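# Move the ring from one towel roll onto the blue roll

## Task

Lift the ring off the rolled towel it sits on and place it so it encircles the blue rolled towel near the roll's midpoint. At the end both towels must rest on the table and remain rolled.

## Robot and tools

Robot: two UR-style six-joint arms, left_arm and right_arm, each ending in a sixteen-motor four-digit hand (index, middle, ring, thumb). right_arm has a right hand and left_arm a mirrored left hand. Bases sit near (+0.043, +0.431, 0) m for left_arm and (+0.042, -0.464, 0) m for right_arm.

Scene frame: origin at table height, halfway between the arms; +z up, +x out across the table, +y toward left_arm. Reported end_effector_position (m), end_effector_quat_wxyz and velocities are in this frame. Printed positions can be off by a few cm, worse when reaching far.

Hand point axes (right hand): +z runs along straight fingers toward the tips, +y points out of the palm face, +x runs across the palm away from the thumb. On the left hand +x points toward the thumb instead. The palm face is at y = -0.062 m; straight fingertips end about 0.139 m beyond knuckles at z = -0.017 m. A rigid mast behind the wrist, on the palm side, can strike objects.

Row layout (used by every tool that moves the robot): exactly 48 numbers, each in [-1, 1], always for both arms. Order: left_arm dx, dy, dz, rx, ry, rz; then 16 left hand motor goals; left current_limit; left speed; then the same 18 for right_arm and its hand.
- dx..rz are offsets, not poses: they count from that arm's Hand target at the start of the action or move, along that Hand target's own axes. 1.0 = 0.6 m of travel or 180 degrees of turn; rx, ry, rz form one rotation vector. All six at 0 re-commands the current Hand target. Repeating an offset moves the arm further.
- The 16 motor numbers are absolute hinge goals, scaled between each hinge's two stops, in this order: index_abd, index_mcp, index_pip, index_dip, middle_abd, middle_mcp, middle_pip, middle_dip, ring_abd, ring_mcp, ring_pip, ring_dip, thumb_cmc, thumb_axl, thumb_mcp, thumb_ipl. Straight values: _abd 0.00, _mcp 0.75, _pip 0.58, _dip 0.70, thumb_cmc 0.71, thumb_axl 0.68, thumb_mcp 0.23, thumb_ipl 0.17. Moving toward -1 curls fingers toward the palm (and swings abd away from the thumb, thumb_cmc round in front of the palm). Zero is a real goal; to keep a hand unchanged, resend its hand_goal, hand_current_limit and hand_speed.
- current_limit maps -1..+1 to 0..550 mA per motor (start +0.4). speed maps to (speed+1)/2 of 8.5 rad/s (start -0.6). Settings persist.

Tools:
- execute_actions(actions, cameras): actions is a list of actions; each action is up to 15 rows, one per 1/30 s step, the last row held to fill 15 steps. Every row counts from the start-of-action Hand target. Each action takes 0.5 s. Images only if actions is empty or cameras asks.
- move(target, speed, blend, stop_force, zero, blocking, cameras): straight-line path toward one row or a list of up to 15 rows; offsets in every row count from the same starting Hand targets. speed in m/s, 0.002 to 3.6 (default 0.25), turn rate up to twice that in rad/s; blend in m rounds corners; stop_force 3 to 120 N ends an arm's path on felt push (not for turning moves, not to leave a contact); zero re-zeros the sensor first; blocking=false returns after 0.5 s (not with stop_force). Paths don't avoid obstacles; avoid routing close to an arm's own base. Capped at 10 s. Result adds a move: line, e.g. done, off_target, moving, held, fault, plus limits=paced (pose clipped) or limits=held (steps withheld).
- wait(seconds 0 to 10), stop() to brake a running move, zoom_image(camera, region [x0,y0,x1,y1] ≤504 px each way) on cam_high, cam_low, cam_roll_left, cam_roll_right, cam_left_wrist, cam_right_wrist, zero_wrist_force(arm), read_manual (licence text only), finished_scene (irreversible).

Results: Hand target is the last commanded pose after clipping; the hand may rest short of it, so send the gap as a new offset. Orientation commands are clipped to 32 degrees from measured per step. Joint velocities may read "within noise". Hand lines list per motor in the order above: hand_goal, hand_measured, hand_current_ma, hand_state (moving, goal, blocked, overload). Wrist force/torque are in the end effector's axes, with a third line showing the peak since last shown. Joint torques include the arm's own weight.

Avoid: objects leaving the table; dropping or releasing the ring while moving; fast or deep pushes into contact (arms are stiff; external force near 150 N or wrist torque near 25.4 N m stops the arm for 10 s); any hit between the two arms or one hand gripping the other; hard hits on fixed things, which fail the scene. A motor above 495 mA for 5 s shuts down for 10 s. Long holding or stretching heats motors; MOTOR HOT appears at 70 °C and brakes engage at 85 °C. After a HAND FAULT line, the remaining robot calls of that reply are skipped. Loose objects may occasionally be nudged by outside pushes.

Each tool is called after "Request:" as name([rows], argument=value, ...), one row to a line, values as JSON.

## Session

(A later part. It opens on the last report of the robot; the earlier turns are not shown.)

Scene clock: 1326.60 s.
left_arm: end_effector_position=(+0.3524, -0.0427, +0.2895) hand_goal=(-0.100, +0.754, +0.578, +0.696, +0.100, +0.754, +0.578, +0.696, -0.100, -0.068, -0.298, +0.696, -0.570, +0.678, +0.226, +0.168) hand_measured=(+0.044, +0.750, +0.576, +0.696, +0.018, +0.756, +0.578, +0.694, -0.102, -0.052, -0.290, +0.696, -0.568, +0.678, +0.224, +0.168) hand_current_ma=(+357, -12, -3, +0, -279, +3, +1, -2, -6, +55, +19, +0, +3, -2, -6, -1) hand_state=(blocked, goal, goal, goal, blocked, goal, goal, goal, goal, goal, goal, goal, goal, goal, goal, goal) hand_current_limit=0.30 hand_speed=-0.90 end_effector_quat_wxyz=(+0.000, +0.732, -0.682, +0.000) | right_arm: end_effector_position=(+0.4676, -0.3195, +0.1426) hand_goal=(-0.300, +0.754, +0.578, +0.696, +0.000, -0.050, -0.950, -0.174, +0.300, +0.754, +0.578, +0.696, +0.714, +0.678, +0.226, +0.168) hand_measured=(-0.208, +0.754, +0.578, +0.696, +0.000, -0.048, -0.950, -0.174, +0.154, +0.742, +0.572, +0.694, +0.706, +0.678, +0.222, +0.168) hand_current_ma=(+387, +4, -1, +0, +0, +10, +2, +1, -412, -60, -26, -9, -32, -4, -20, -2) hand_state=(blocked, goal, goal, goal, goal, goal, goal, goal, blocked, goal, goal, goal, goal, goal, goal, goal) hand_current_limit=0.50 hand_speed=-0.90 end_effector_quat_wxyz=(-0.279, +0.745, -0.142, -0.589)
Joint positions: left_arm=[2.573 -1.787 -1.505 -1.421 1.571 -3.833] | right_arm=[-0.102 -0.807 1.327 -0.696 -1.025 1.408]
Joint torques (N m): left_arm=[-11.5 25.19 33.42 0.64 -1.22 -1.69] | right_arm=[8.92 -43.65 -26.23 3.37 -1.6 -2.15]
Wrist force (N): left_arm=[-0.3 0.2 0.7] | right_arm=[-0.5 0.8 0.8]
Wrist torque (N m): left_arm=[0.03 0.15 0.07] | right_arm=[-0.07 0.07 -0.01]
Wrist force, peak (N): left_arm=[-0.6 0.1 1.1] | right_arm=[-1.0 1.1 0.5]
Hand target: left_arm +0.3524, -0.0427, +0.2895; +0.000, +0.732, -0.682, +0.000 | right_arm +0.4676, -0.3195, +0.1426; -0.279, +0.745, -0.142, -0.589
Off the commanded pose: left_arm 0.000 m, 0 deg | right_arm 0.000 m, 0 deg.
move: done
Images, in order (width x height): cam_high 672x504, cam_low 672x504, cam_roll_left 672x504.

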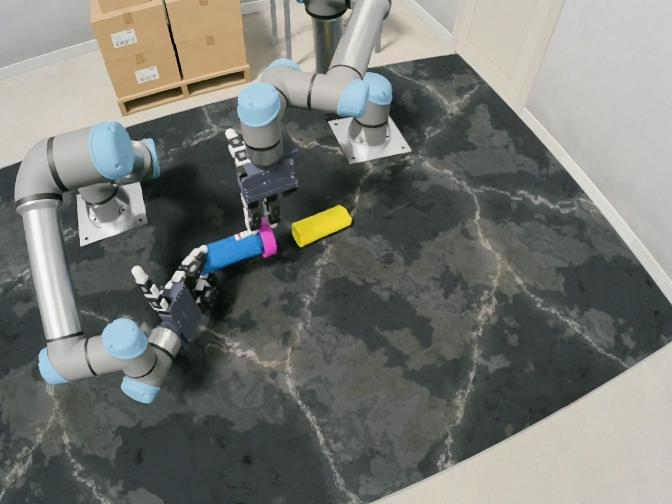

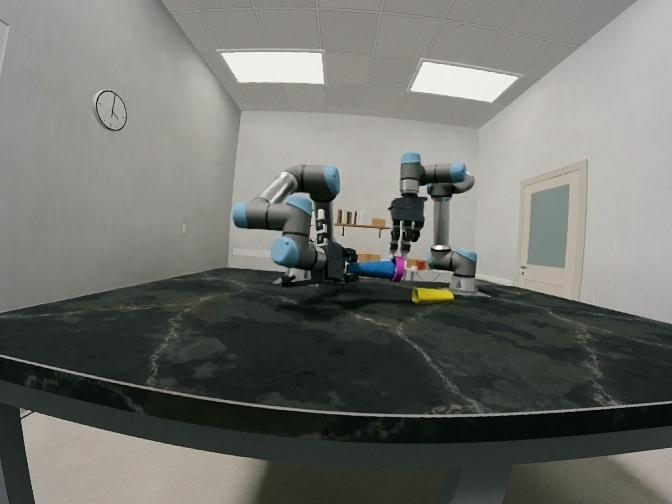

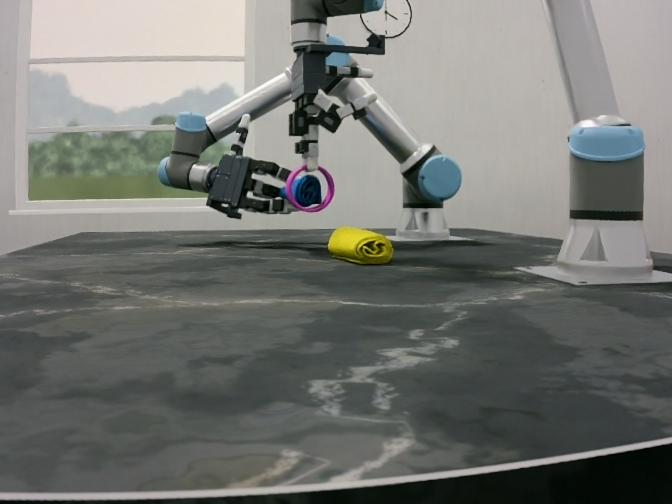

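Request:
move([
  [0,-0.0067,0.0033,0,0,0,-0.1,0.754,0.577,0.696,0.1,0.754,0.577,0.696,-0.1,-0.068,-0.299,0.696,-0.571,0.677,0.226,0.168,0.3,-0.9,0,0,0,0,0,0,-0.3,0.754,0.577,0.696,0,-0.05,-0.95,-0.174,0.3,0.754,0.577,0.696,0.714,0.677,0.226,0.168,0.5,-0.9],
  [0.05,-0.0059,0.0033,0,0,0,-0.1,0.754,0.577,0.696,0.1,0.754,0.577,0.696,-0.1,-0.068,-0.299,0.696,-0.571,0.677,0.226,0.168,0.3,-0.9,0,0,0,0,0,0,-0.3,0.754,0.577,0.696,0,-0.05,-0.95,-0.174,0.3,0.754,0.577,0.696,0.714,0.677,0.226,0.168,0.5,-0.9],
], speed=0.02, stop_force=6, cameras=["cam_high","cam_low","cam_roll_left"])

Request:
zoom_image(camera="cam_roll_left", region=[270, 150, 350, 230])

Request:
zoom_image(camera="cam_low", region=[350, 230, 420, 300])

Request:
zoom_image(camera="cam_high", region=[190, 190, 300, 300])

Scene clock: 1353.17 s.
left_arm: end_effector_position=(+0.3581, -0.0724, +0.2875) hand_goal=(-0.100, +0.754, +0.578, +0.696, +0.100, +0.754, +0.578, +0.696, -0.100, -0.068, -0.298, +0.696, -0.570, +0.678, +0.226, +0.168) hand_measured=(+0.044, +0.750, +0.576, +0.696, +0.018, +0.756, +0.578, +0.694, -0.102, -0.052, -0.290, +0.696, -0.568, +0.678, +0.224, +0.168) hand_current_ma=(+357, -12, -3, +0, -279, +3, +1, -2, -6, +55, +19, +0, +3, -2, -6, -1) hand_state=(blocked, goal, goal, goal, blocked, goal, goal, goal, goal, goal, goal, goal, goal, goal, goal, goal) hand_current_limit=0.30 hand_speed=-0.90 end_effector_quat_wxyz=(+0.000, +0.732, -0.682, +0.000) | right_arm: end_effector_position=(+0.4676, -0.3195, +0.1426) hand_goal=(-0.300, +0.754, +0.578, +0.696, +0.000, -0.050, -0.950, -0.174, +0.300, +0.754, +0.578, +0.696, +0.714, +0.678, +0.226, +0.168) hand_measured=(-0.208, +0.754, +0.578, +0.696, +0.000, -0.048, -0.950, -0.174, +0.154, +0.742, +0.572, +0.694, +0.706, +0.678, +0.222, +0.168) hand_current_ma=(+387, +4, -1, +0, +0, +10, +2, +1, -412, -60, -26, -9, -32, -4, -20, -2) hand_state=(blocked, goal, goal, goal, goal, goal, goal, goal, blocked, goal, goal, goal, goal, goal, goal, goal) hand_current_limit=0.50 hand_speed=-0.90 end_effector_quat_wxyz=(-0.279, +0.745, -0.142, -0.589)
Joint positions: left_arm=[2.539 -1.85 -1.429 -1.433 1.57 -3.868] | right_arm=[-0.102 -0.807 1.327 -0.696 -1.025 1.408]
Joint torques (N m): left_arm=[-10.73 29.02 34.23 0.63 -0.02 -1.7] | right_arm=[9.17 -43.32 -26.76 3.4 -1.3 -2.13]
Wrist force (N): left_arm=[-0.3 -0.4 1.0] | right_arm=[-1.1 0.6 0.6]
Wrist torque (N m): left_arm=[-0.07 0.16 0.07] | right_arm=[-0.07 0.15 -0.07]
Wrist force, peak (N): left_arm=[-0.4 -0.1 1.1] | right_arm=[-1.4 0.7 0.3]
Hand target: left_arm +0.3581, -0.0724, +0.2875; +0.000, +0.732, -0.682, +0.000 | right_arm +0.4676, -0.3195, +0.1426; -0.279, +0.745, -0.142, -0.589
Off the commanded pose: left_arm 0.000 m, 0 deg | right_arm 0.000 m, 0 deg.
move: done
Images, in order (width x height): cam_high 672x504, cam_low 672x504, cam_roll_left 672x504.

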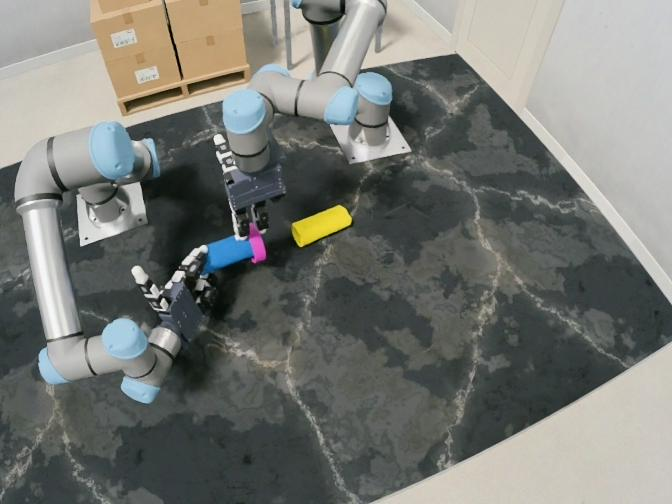

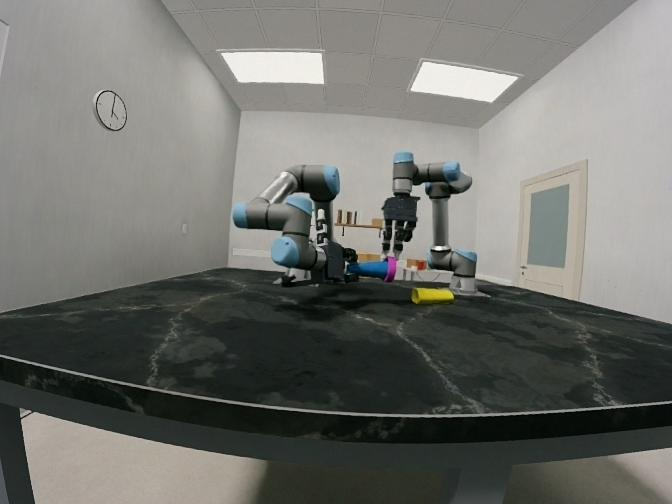

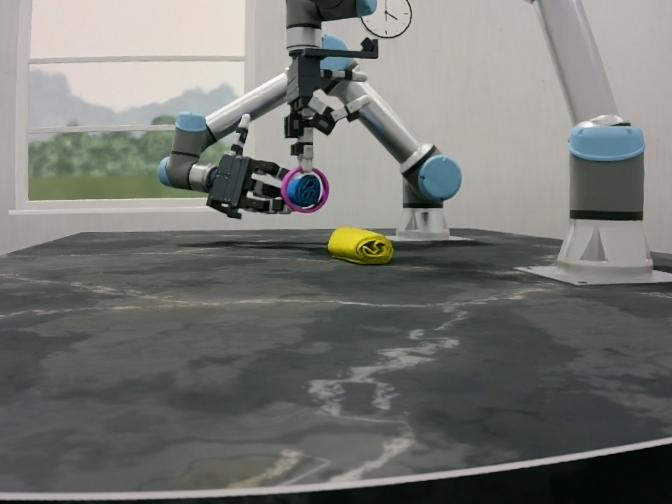

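Scaled by 6.300 from the camera's 672x504 image, which has a finer 960x720 frame.

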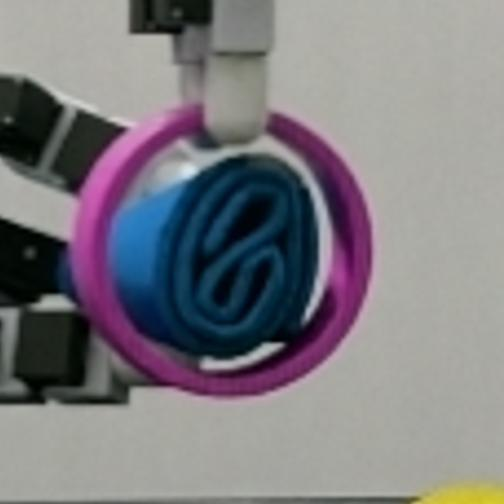

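Scaled by 7.200 from the camera's 672x504 image, which has a finer 960x720 frame.

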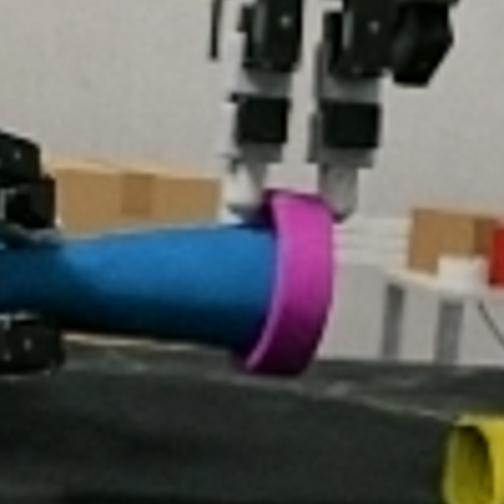

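Scaled by 4.582 from the camera's 672x504 image, which has a finer 960x720 frame.

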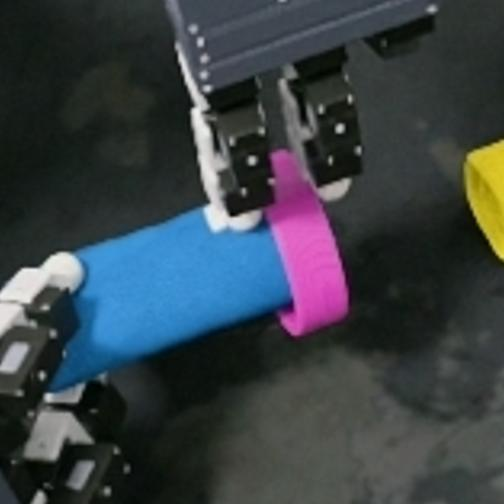

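Request:
move(target=[0.05,0.0008,0,0,0,0,-0.1,0.754,0.577,0.696,0.1,0.754,0.577,0.696,-0.1,-0.068,-0.299,0.696,-0.571,0.677,0.226,0.168,0.3,-0.9,0,0,0,0,0,0,-0.3,0.754,0.577,0.696,0,-0.05,-0.95,-0.174,0.3,0.754,0.577,0.696,0.714,0.677,0.226,0.168,0.5,-0.9], speed=0.02, stop_force=6, cameras=["cam_high","cam_low","cam_roll_left"])

Request:
zoom_image(camera="cam_roll_left", region=[270, 150, 350, 230])

Request:
zoom_image(camera="cam_low", region=[340, 230, 410, 300])

Request:
zoom_image(camera="cam_high", region=[180, 190, 290, 300])

Scene clock: 1371.33 s.
left_arm: end_effector_position=(+0.3597, -0.1023, +0.2875) hand_goal=(-0.100, +0.754, +0.578, +0.696, +0.100, +0.754, +0.578, +0.696, -0.100, -0.068, -0.298, +0.696, -0.570, +0.678, +0.226, +0.168) hand_measured=(+0.044, +0.750, +0.576, +0.696, +0.018, +0.756, +0.578, +0.694, -0.102, -0.052, -0.290, +0.696, -0.568, +0.678, +0.224, +0.168) hand_current_ma=(+358, -12, -3, +0, -279, +3, +1, -2, -6, +55, +19, +0, +3, -2, -6, -1) hand_state=(blocked, goal, goal, goal, blocked, goal, goal, goal, goal, goal, goal, goal, goal, goal, goal, goal) hand_current_limit=0.30 hand_speed=-0.90 end_effector_quat_wxyz=(+0.000, +0.732, -0.682, +0.000) | right_arm: end_effector_position=(+0.4676, -0.3195, +0.1426) hand_goal=(-0.300, +0.754, +0.578, +0.696, +0.000, -0.050, -0.950, -0.174, +0.300, +0.754, +0.578, +0.696, +0.714, +0.678, +0.226, +0.168) hand_measured=(-0.208, +0.754, +0.578, +0.696, +0.000, -0.048, -0.950, -0.174, +0.154, +0.742, +0.572, +0.694, +0.706, +0.678, +0.222, +0.168) hand_current_ma=(+387, +4, -1, +0, +0, +10, +2, +1, -412, -60, -26, -9, -32, -4, -20, -2) hand_state=(blocked, goal, goal, goal, goal, goal, goal, goal, blocked, goal, goal, goal, goal, goal, goal, goal) hand_current_limit=0.50 hand_speed=-0.90 end_effector_quat_wxyz=(-0.279, +0.745, -0.142, -0.589)
Joint positions: left_arm=[2.503 -1.909 -1.351 -1.453 1.571 -3.904] | right_arm=[-0.102 -0.807 1.327 -0.696 -1.025 1.408]
Joint torques (N m): left_arm=[-10.48 30.8 35.12 0.67 -0.81 -1.71] | right_arm=[8.75 -43.04 -25.48 3.3 -1.5 -1.97]
Wrist force (N): left_arm=[-0.5 -0.2 1.0] | right_arm=[-0.7 1.0 0.6]
Wrist torque (N m): left_arm=[-0.02 0.15 0.06] | right_arm=[-0.02 0.09 -0.02]
Wrist force, peak (N): left_arm=[-0.5 -0.2 1.1] | right_arm=[-1.3 0.9 0.6]
Hand target: left_arm +0.3597, -0.1023, +0.2875; +0.000, +0.732, -0.682, +0.000 | right_arm +0.4676, -0.3195, +0.1426; -0.279, +0.745, -0.142, -0.589
Off the commanded pose: left_arm 0.000 m, 0 deg | right_arm 0.000 m, 0 deg.
move: done
Images, in order (width x height): cam_high 672x504, cam_low 672x504, cam_roll_left 672x504.

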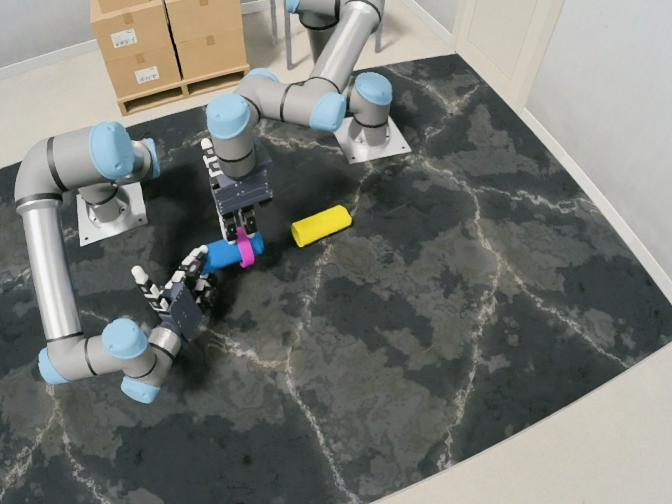

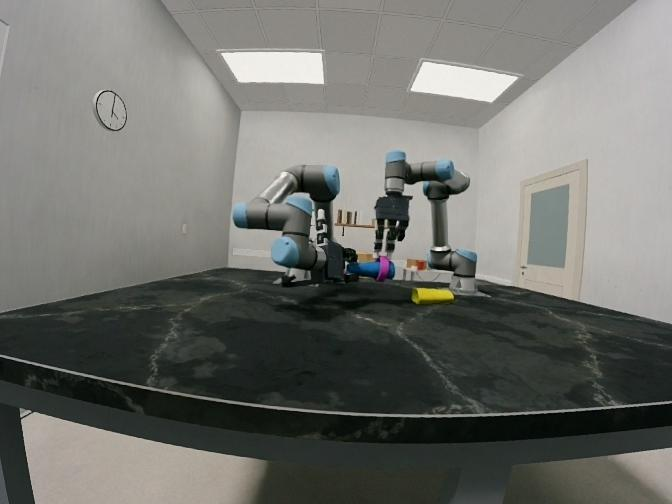

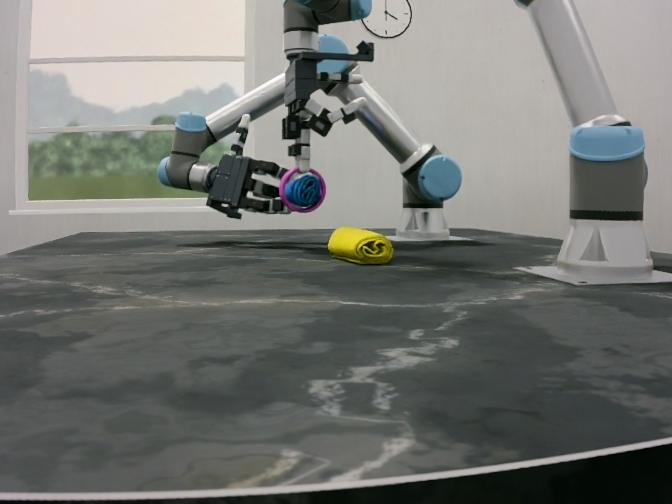

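Scaled by 6.300 from the camera's 672x504 image, which has a finer 960x720 frame.

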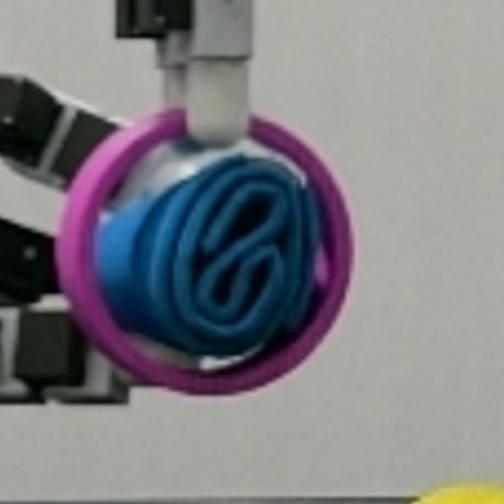

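Scaled by 7.200 from the camera's 672x504 image, which has a finer 960x720 frame.

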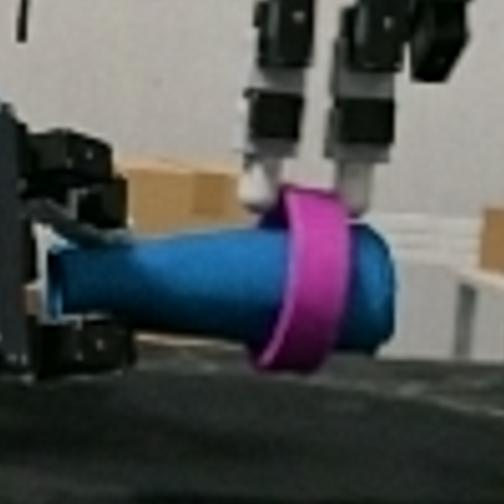

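Scaled by 4.582 from the camera's 672x504 image, which has a finer 960x720 frame.

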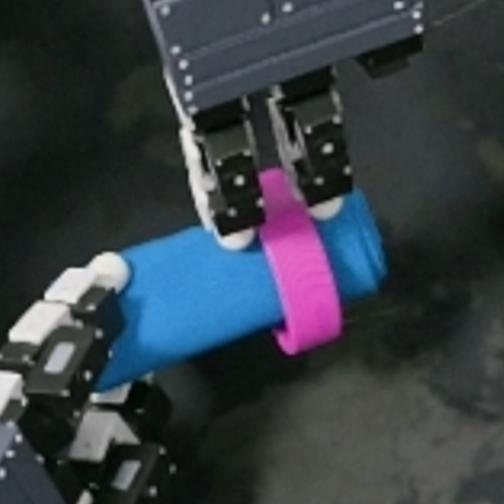

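Request:
move(target=[0.0567,-0.0008,0,0,0,0,-0.1,0.754,0.577,0.696,0.1,0.754,0.577,0.696,-0.1,-0.068,-0.299,0.696,-0.571,0.677,0.226,0.168,0.3,-0.9,0,0,0,0,0,0,-0.3,0.754,0.577,0.696,0,-0.05,-0.95,-0.174,0.3,0.754,0.577,0.696,0.714,0.677,0.226,0.168,0.5,-0.9], speed=0.02, stop_force=6, cameras=["cam_high","cam_low","cam_roll_left"])

Request:
zoom_image(camera="cam_roll_left", region=[270, 150, 350, 230])

Request:
zoom_image(camera="cam_low", region=[340, 230, 410, 300])

Request:
zoom_image(camera="cam_high", region=[180, 190, 290, 300])

Scene clock: 1382.73 s.
left_arm: end_effector_position=(+0.3626, -0.1362, +0.2875) hand_goal=(-0.100, +0.754, +0.578, +0.696, +0.100, +0.754, +0.578, +0.696, -0.100, -0.068, -0.298, +0.696, -0.570, +0.678, +0.226, +0.168) hand_measured=(+0.042, +0.746, +0.574, +0.696, +0.018, +0.758, +0.580, +0.696, -0.102, -0.052, -0.290, +0.696, -0.568, +0.678, +0.224, +0.168) hand_current_ma=(+357, -25, -11, -2, -279, +10, +2, -1, -6, +55, +19, +0, +3, -2, -6, -1) hand_state=(blocked, goal, goal, goal, blocked, goal, goal, goal, goal, goal, goal, goal, goal, goal, goal, goal) hand_current_limit=0.30 hand_speed=-0.90 end_effector_quat_wxyz=(+0.000, +0.732, -0.682, +0.000) | right_arm: end_effector_position=(+0.4676, -0.3195, +0.1426) hand_goal=(-0.300, +0.754, +0.578, +0.696, +0.000, -0.050, -0.950, -0.174, +0.300, +0.754, +0.578, +0.696, +0.714, +0.678, +0.226, +0.168) hand_measured=(-0.208, +0.754, +0.578, +0.696, +0.000, -0.048, -0.950, -0.174, +0.154, +0.742, +0.572, +0.694, +0.706, +0.678, +0.222, +0.168) hand_current_ma=(+387, +4, -1, +0, +0, +10, +2, +1, -412, -60, -26, -9, -32, -4, -20, -2) hand_state=(blocked, goal, goal, goal, goal, goal, goal, goal, blocked, goal, goal, goal, goal, goal, goal, goal) hand_current_limit=0.50 hand_speed=-0.90 end_effector_quat_wxyz=(-0.279, +0.745, -0.142, -0.589)
Joint positions: left_arm=[2.466 -1.98 -1.251 -1.481 1.57 -3.941] | right_arm=[-0.102 -0.807 1.327 -0.696 -1.025 1.408]
Joint torques (N m): left_arm=[-10.64 34.09 34.41 0.68 -0.79 -1.68] | right_arm=[7.76 -43.01 -25.1 3.29 -1.64 -2.31]
Wrist force (N): left_arm=[-0.7 -0.1 1.1] | right_arm=[-0.7 0.6 0.2]
Wrist torque (N m): left_arm=[-0.06 0.15 0.06] | right_arm=[-0.02 0.08 -0.04]
Wrist force, peak (N): left_arm=[-0.8 -0.1 1.4] | right_arm=[-1.0 1.1 0.4]
Hand target: left_arm +0.3626, -0.1362, +0.2875; +0.000, +0.732, -0.682, +0.000 | right_arm +0.4676, -0.3195, +0.1426; -0.279, +0.745, -0.142, -0.589
Off the commanded pose: left_arm 0.000 m, 0 deg | right_arm 0.000 m, 0 deg.
move: done
Images, in order (width x height): cam_high 672x504, cam_low 672x504, cam_roll_left 672x504.

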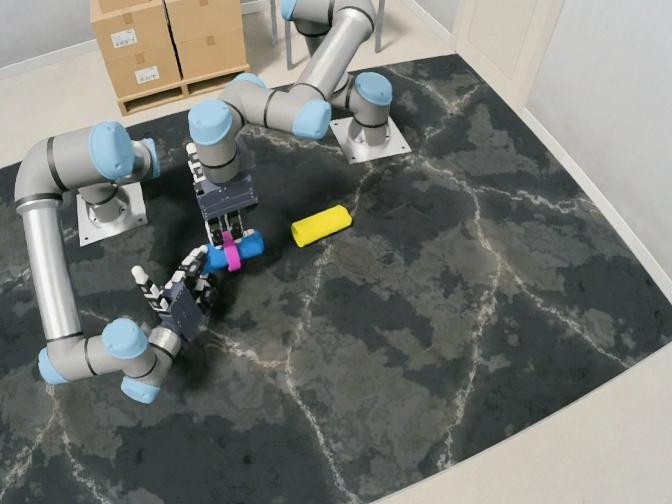

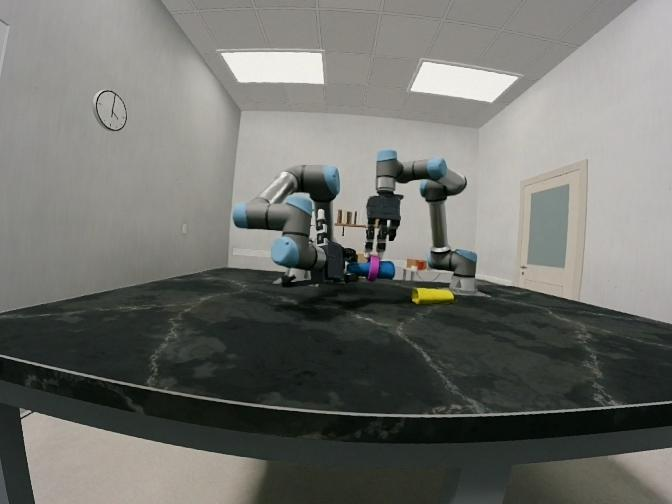

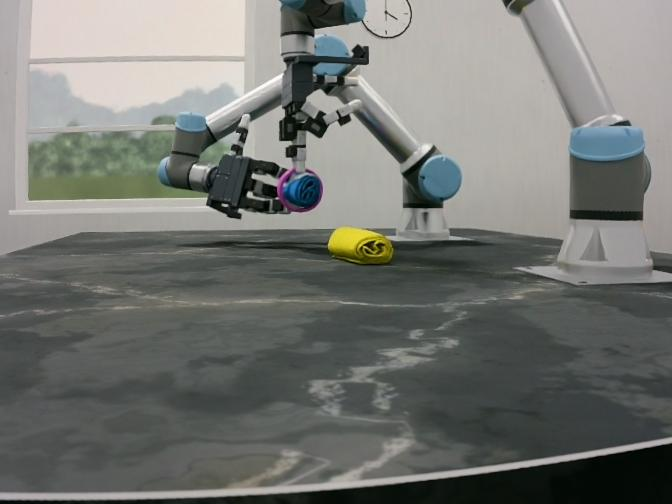

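Scaled by 6.300 from the camera's 672x504 image, which has a finer 960x720 frame.

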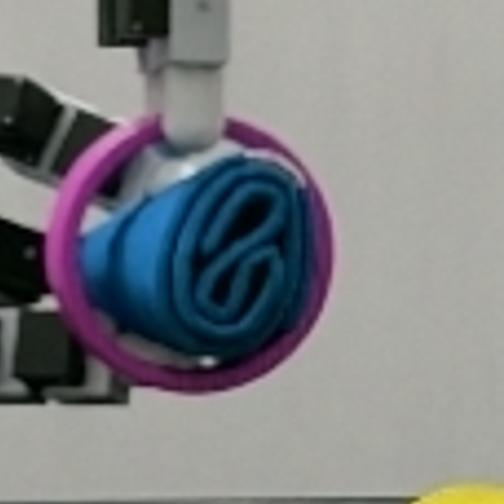

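Scaled by 7.200 from the camera's 672x504 image, which has a finer 960x720 frame.

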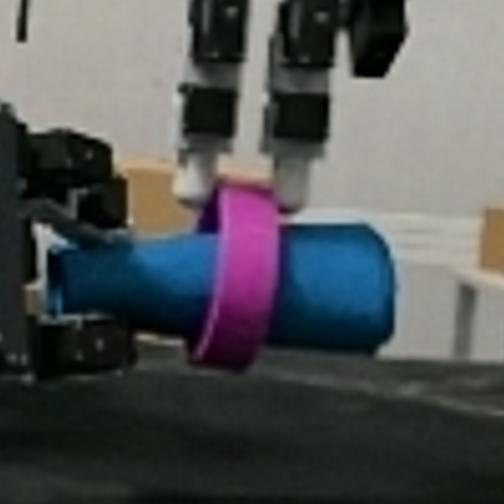

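Scaled by 4.582 from the camera's 672x504 image, which has a finer 960x720 frame.

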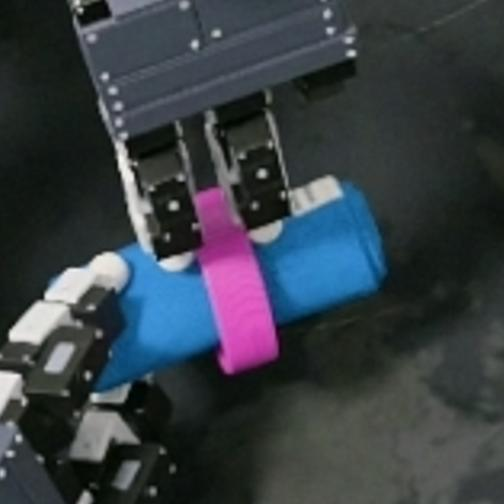

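Request:
move(target=[0,0,0,0,0,0,-0.1,0.754,0.577,0.696,0.1,0.754,0.577,0.696,-0.1,-0.068,-0.299,0.696,-0.571,0.677,0.226,0.168,0.3,-0.9,-0.0225,0.0100,0.0159,-0.0210,0.1603,-0.1314,-0.3,0.754,0.577,0.696,0,-0.05,-0.95,-0.174,0.3,0.754,0.577,0.696,0.714,0.677,0.226,0.168,0.5,-0.9], speed=0.08, cameras=["cam_high","cam_low","cam_roll_left","cam_roll_right"])

Request:
zoom_image(camera="cam_roll_left", region=[260, 140, 350, 230])

Request:
zoom_image(camera="cam_low", region=[330, 220, 420, 310])

Request:
zoom_image(camera="cam_high", region=[180, 190, 290, 300])

Request:
zoom_image(camera="cam_roll_right", region=[270, 160, 400, 290])

Scene clock: 1412.87 s.
left_arm: end_effector_position=(+0.3626, -0.1362, +0.2875) hand_goal=(-0.100, +0.754, +0.578, +0.696, +0.100, +0.754, +0.578, +0.696, -0.100, -0.068, -0.298, +0.696, -0.570, +0.678, +0.226, +0.168) hand_measured=(+0.042, +0.744, +0.572, +0.696, +0.018, +0.758, +0.580, +0.696, -0.102, -0.052, -0.290, +0.696, -0.568, +0.678, +0.224, +0.168) hand_current_ma=(+357, -29, -12, -2, -279, +10, +2, -1, -6, +55, +19, +0, +3, -2, -6, -1) hand_state=(blocked, goal, goal, goal, blocked, goal, goal, goal, goal, goal, goal, goal, goal, goal, goal, goal) hand_current_limit=0.30 hand_speed=-0.90 end_effector_quat_wxyz=(+0.000, +0.732, -0.682, +0.000) | right_arm: end_effector_position=(+0.4531, -0.3203, +0.1526) hand_goal=(-0.300, +0.754, +0.578, +0.696, +0.000, -0.050, -0.950, -0.174, +0.300, +0.754, +0.578, +0.696, +0.714, +0.678, +0.226, +0.168) hand_measured=(-0.208, +0.754, +0.578, +0.696, +0.000, -0.048, -0.950, -0.174, +0.154, +0.742, +0.572, +0.694, +0.708, +0.678, +0.222, +0.168) hand_current_ma=(+387, -2, -1, +0, +0, +10, +2, +1, -412, -60, -26, -9, -32, -4, -19, -2) hand_state=(blocked, goal, goal, goal, goal, goal, goal, goal, blocked, goal, goal, goal, goal, goal, goal, goal) hand_current_limit=0.50 hand_speed=-0.90 end_effector_quat_wxyz=(-0.325, +0.889, -0.033, -0.321)
Joint positions: left_arm=[2.466 -1.98 -1.251 -1.481 1.571 -3.941] | right_arm=[-0.123 -1.223 1.672 -1.214 -0.998 1.297]
Joint torques (N m): left_arm=[-9.45 34.74 34.26 0.87 1.49 -1.64] | right_arm=[-14.04 -44.73 -11.07 -2.98 2.19 -2.23]
Wrist force (N): left_arm=[-0.3 0.1 1.6] | right_arm=[-0.6 -0.1 -0.7]
Wrist torque (N m): left_arm=[-0.08 0.12 0.08] | right_arm=[0.05 0.02 0.00]
Wrist force, peak (N): left_arm=[-0.5 0.2 1.8] | right_arm=[-1.4 -0.7 -0.7]
Hand target: left_arm +0.3626, -0.1362, +0.2875; +0.000, +0.732, -0.682, +0.000 | right_arm +0.4531, -0.3203, +0.1526; -0.325, +0.889, -0.033, -0.321
Off the commanded pose: left_arm 0.000 m, 0 deg | right_arm 0.000 m, 0 deg.
move: done
Images, in order (width x height): cam_high 672x504, cam_low 672x504, cam_roll_left 672x504, cam_roll_right 672x504.

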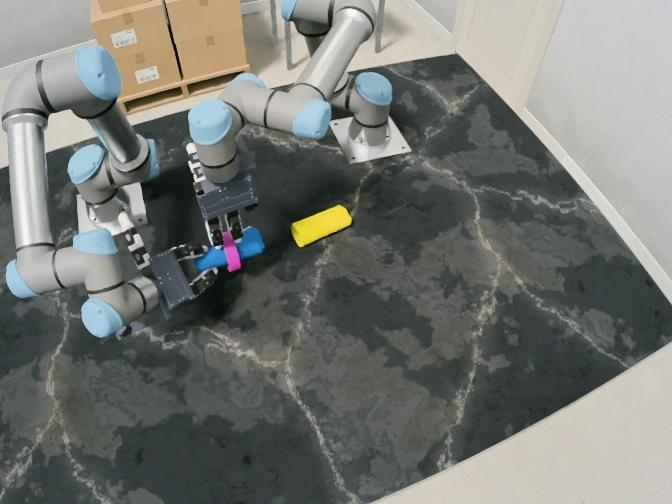

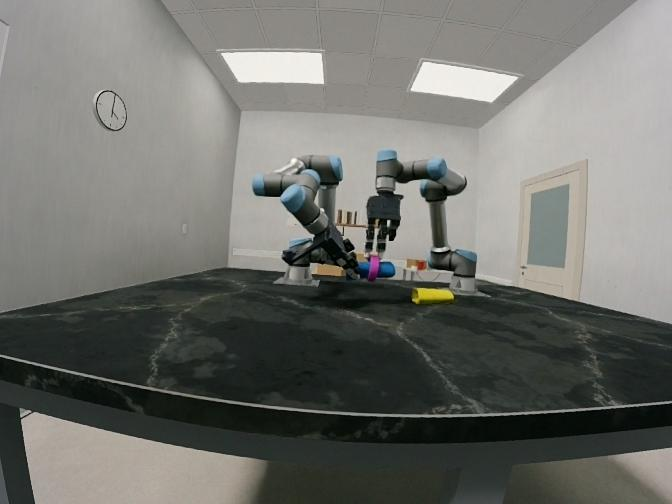

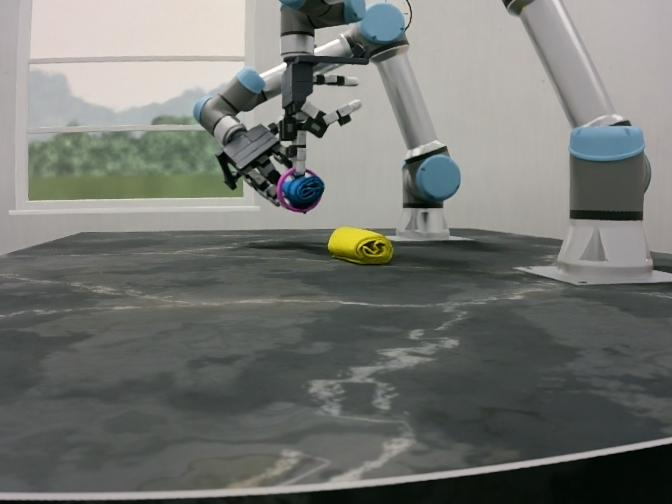

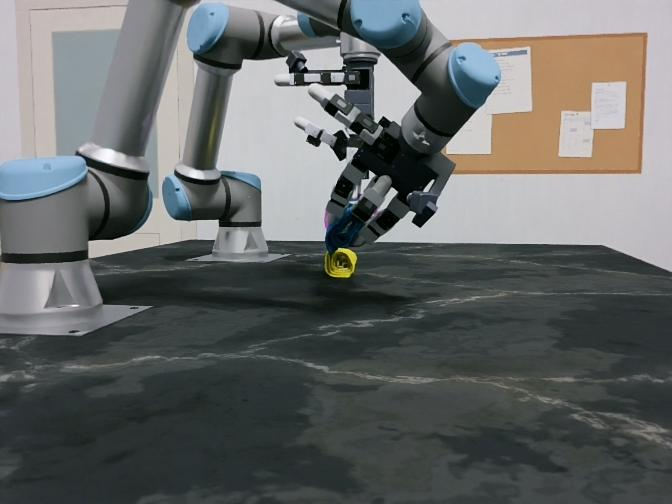

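Scaled by 5.600 from the camera's 672x504 image, which has a finer 960x720 frame.

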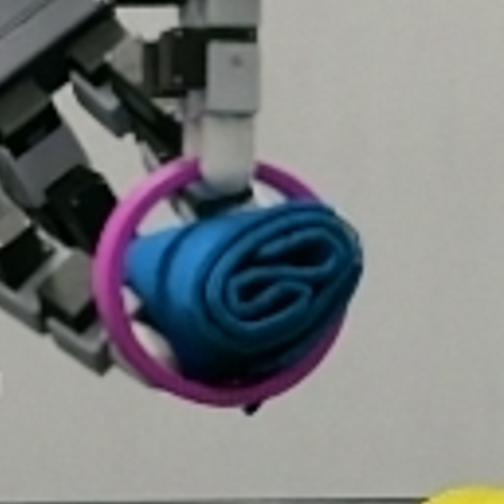

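Scaled by 5.600 from the camera's 672x504 image, which has a finer 960x720 frame.

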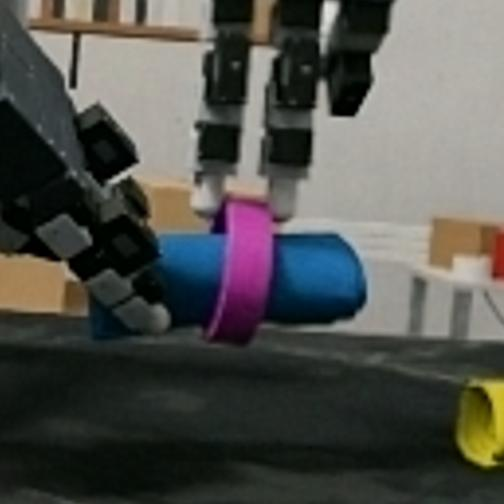

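Scaled by 4.582 from the camera's 672x504 image, which has a finer 960x720 frame.

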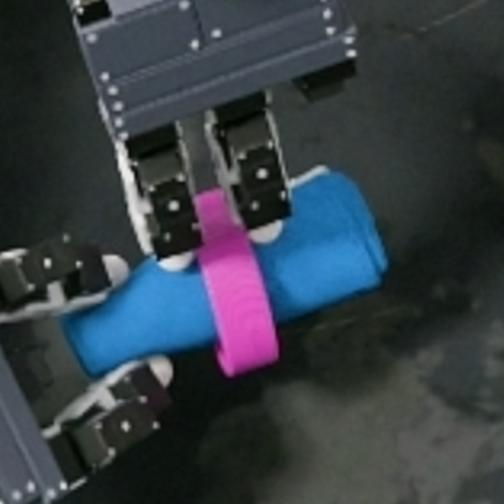

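Scaled by 3.877 from the camera's 672x504 image, which has a finer 960x720 frame.

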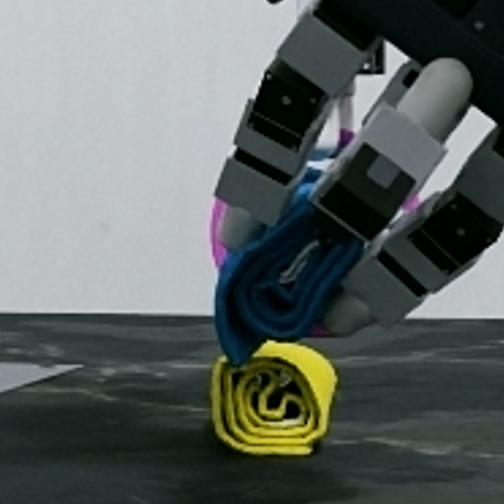

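Request:
move(target=[0,0,0,0,0,0,-0.1,0.754,0.577,0.696,0.1,0.754,0.577,0.696,-0.1,-0.068,-0.299,0.696,-0.571,0.677,0.226,0.168,0.3,-0.9,-0.0226,0.0101,0.0157,-0.0210,0.1603,-0.1314,-0.3,0.754,0.577,0.696,0,-0.05,-0.95,-0.174,0.3,0.754,0.577,0.696,0.714,0.677,0.226,0.168,0.5,-0.9], speed=0.08, cameras=["cam_high","cam_low","cam_roll_left","cam_roll_right"])

Request:
zoom_image(camera="cam_roll_left", region=[260, 140, 350, 230])

Request:
zoom_image(camera="cam_low", region=[330, 220, 420, 310])

Request:
zoom_image(camera="cam_high", region=[180, 190, 290, 300])

Request:
zoom_image(camera="cam_roll_right", region=[270, 160, 400, 290])

Scene clock: 1436.63 s.
left_arm: end_effector_position=(+0.3626, -0.1362, +0.2875) hand_goal=(-0.100, +0.754, +0.578, +0.696, +0.100, +0.754, +0.578, +0.696, -0.100, -0.068, -0.298, +0.696, -0.570, +0.678, +0.226, +0.168) hand_measured=(+0.042, +0.744, +0.572, +0.696, +0.018, +0.758, +0.580, +0.696, -0.102, -0.052, -0.290, +0.696, -0.568, +0.678, +0.224, +0.168) hand_current_ma=(+357, -29, -12, -2, -279, +10, +2, -1, -6, +55, +19, +0, +3, -2, -6, -1) hand_state=(blocked, goal, goal, goal, blocked, goal, goal, goal, goal, goal, goal, goal, goal, goal, goal, goal) hand_current_limit=0.30 hand_speed=-0.90 end_effector_quat_wxyz=(+0.000, +0.732, -0.682, +0.000) | right_arm: end_effector_position=(+0.4356, -0.3215, +0.1518) hand_goal=(-0.300, +0.754, +0.578, +0.696, +0.000, -0.050, -0.950, -0.174, +0.300, +0.754, +0.578, +0.696, +0.714, +0.678, +0.226, +0.168) hand_measured=(-0.208, +0.754, +0.578, +0.696, +0.000, -0.048, -0.950, -0.174, +0.154, +0.742, +0.572, +0.694, +0.708, +0.678, +0.222, +0.168) hand_current_ma=(+387, -4, -1, +0, +0, +10, +2, +1, -412, -60, -26, -9, -32, -4, -19, -2) hand_state=(blocked, goal, goal, goal, goal, goal, goal, goal, blocked, goal, goal, goal, goal, goal, goal, goal) hand_current_limit=0.50 hand_speed=-0.90 end_effector_quat_wxyz=(-0.336, +0.938, +0.079, -0.020)
Joint positions: left_arm=[2.466 -1.98 -1.251 -1.481 1.571 -3.941] | right_arm=[-0.182 -1.658 2.132 -1.806 -0.921 1.164]
Joint torques (N m): left_arm=[-10.85 36.91 33.92 1.31 1.34 -1.49] | right_arm=[-14.22 -24.06 -12.51 -4.26 2.62 -2.36]
Wrist force (N): left_arm=[-0.2 0.1 1.5] | right_arm=[-0.4 0.3 -0.7]
Wrist torque (N m): left_arm=[-0.05 0.12 0.08] | right_arm=[0.16 0.09 0.02]
Wrist force, peak (N): left_arm=[-0.7 0.1 2.0] | right_arm=[-0.8 0.1 -1.3]
Hand target: left_arm +0.3626, -0.1362, +0.2875; +0.000, +0.732, -0.682, +0.000 | right_arm +0.4356, -0.3215, +0.1518; -0.336, +0.938, +0.079, -0.020
Off the commanded pose: left_arm 0.000 m, 0 deg | right_arm 0.000 m, 0 deg.
move: done
Images, in order (width x height): cam_high 672x504, cam_low 672x504, cam_roll_left 672x504, cam_roll_right 672x504.

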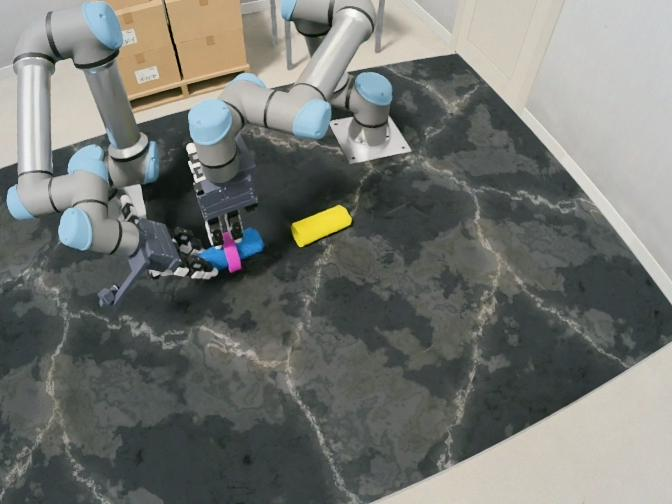

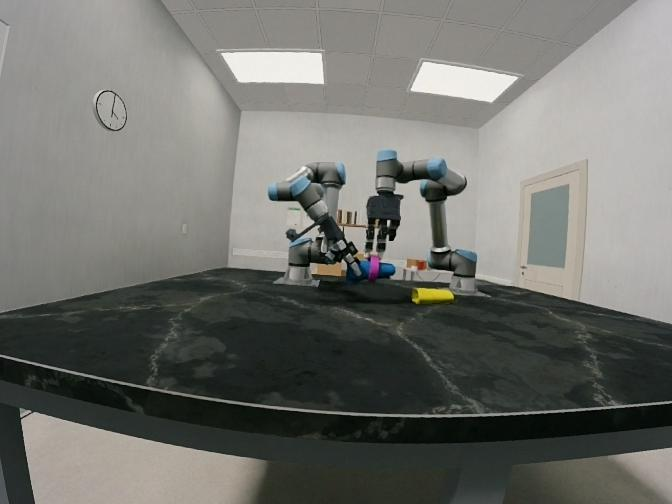

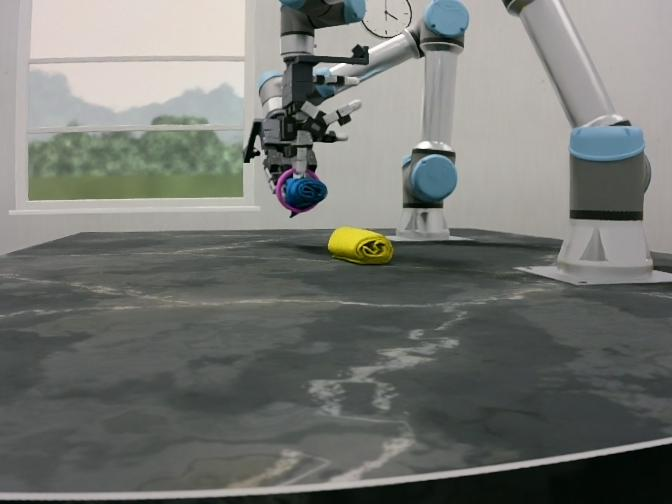

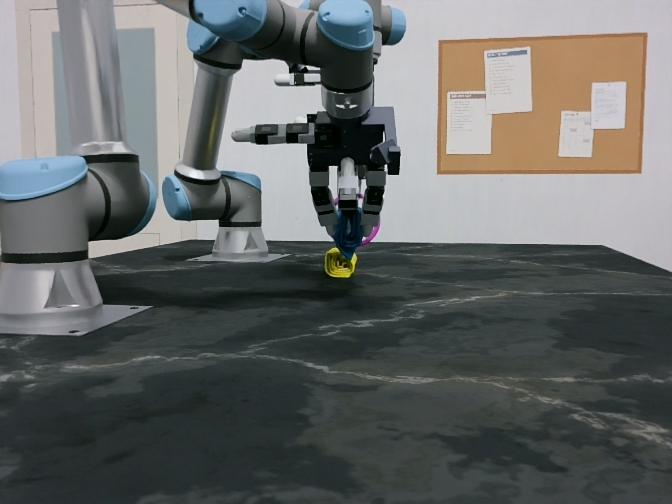

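Scaled by 5.600 from the camera's 672x504 image, which has a finer 960x720 frame.

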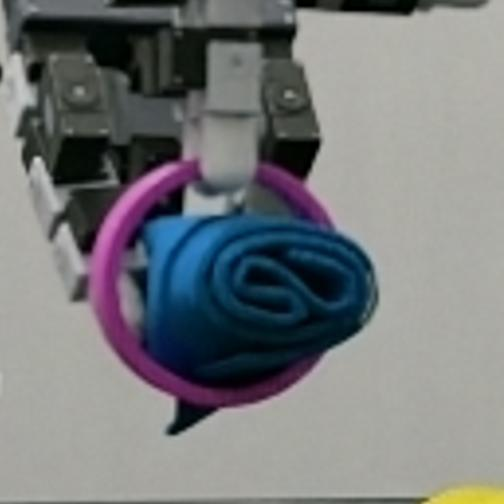

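Scaled by 5.600 from the camera's 672x504 image, which has a finer 960x720 frame.

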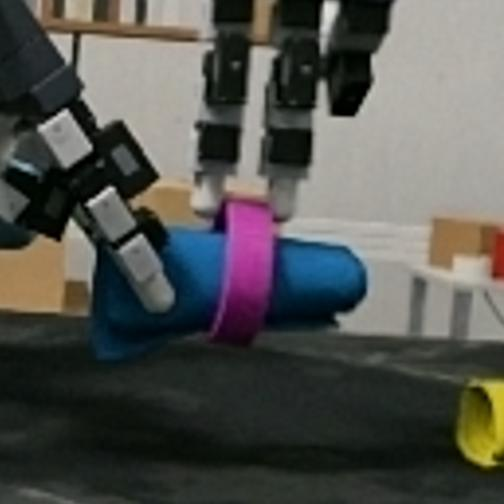

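Scaled by 4.582 from the camera's 672x504 image, which has a finer 960x720 frame.

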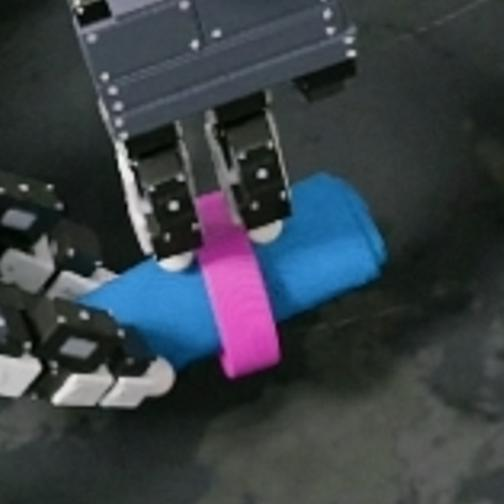

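Scaled by 3.877 from the camera's 672x504 image, which has a finer 960x720 frame.

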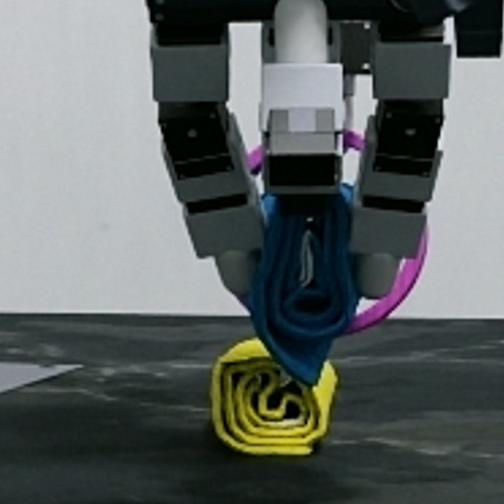

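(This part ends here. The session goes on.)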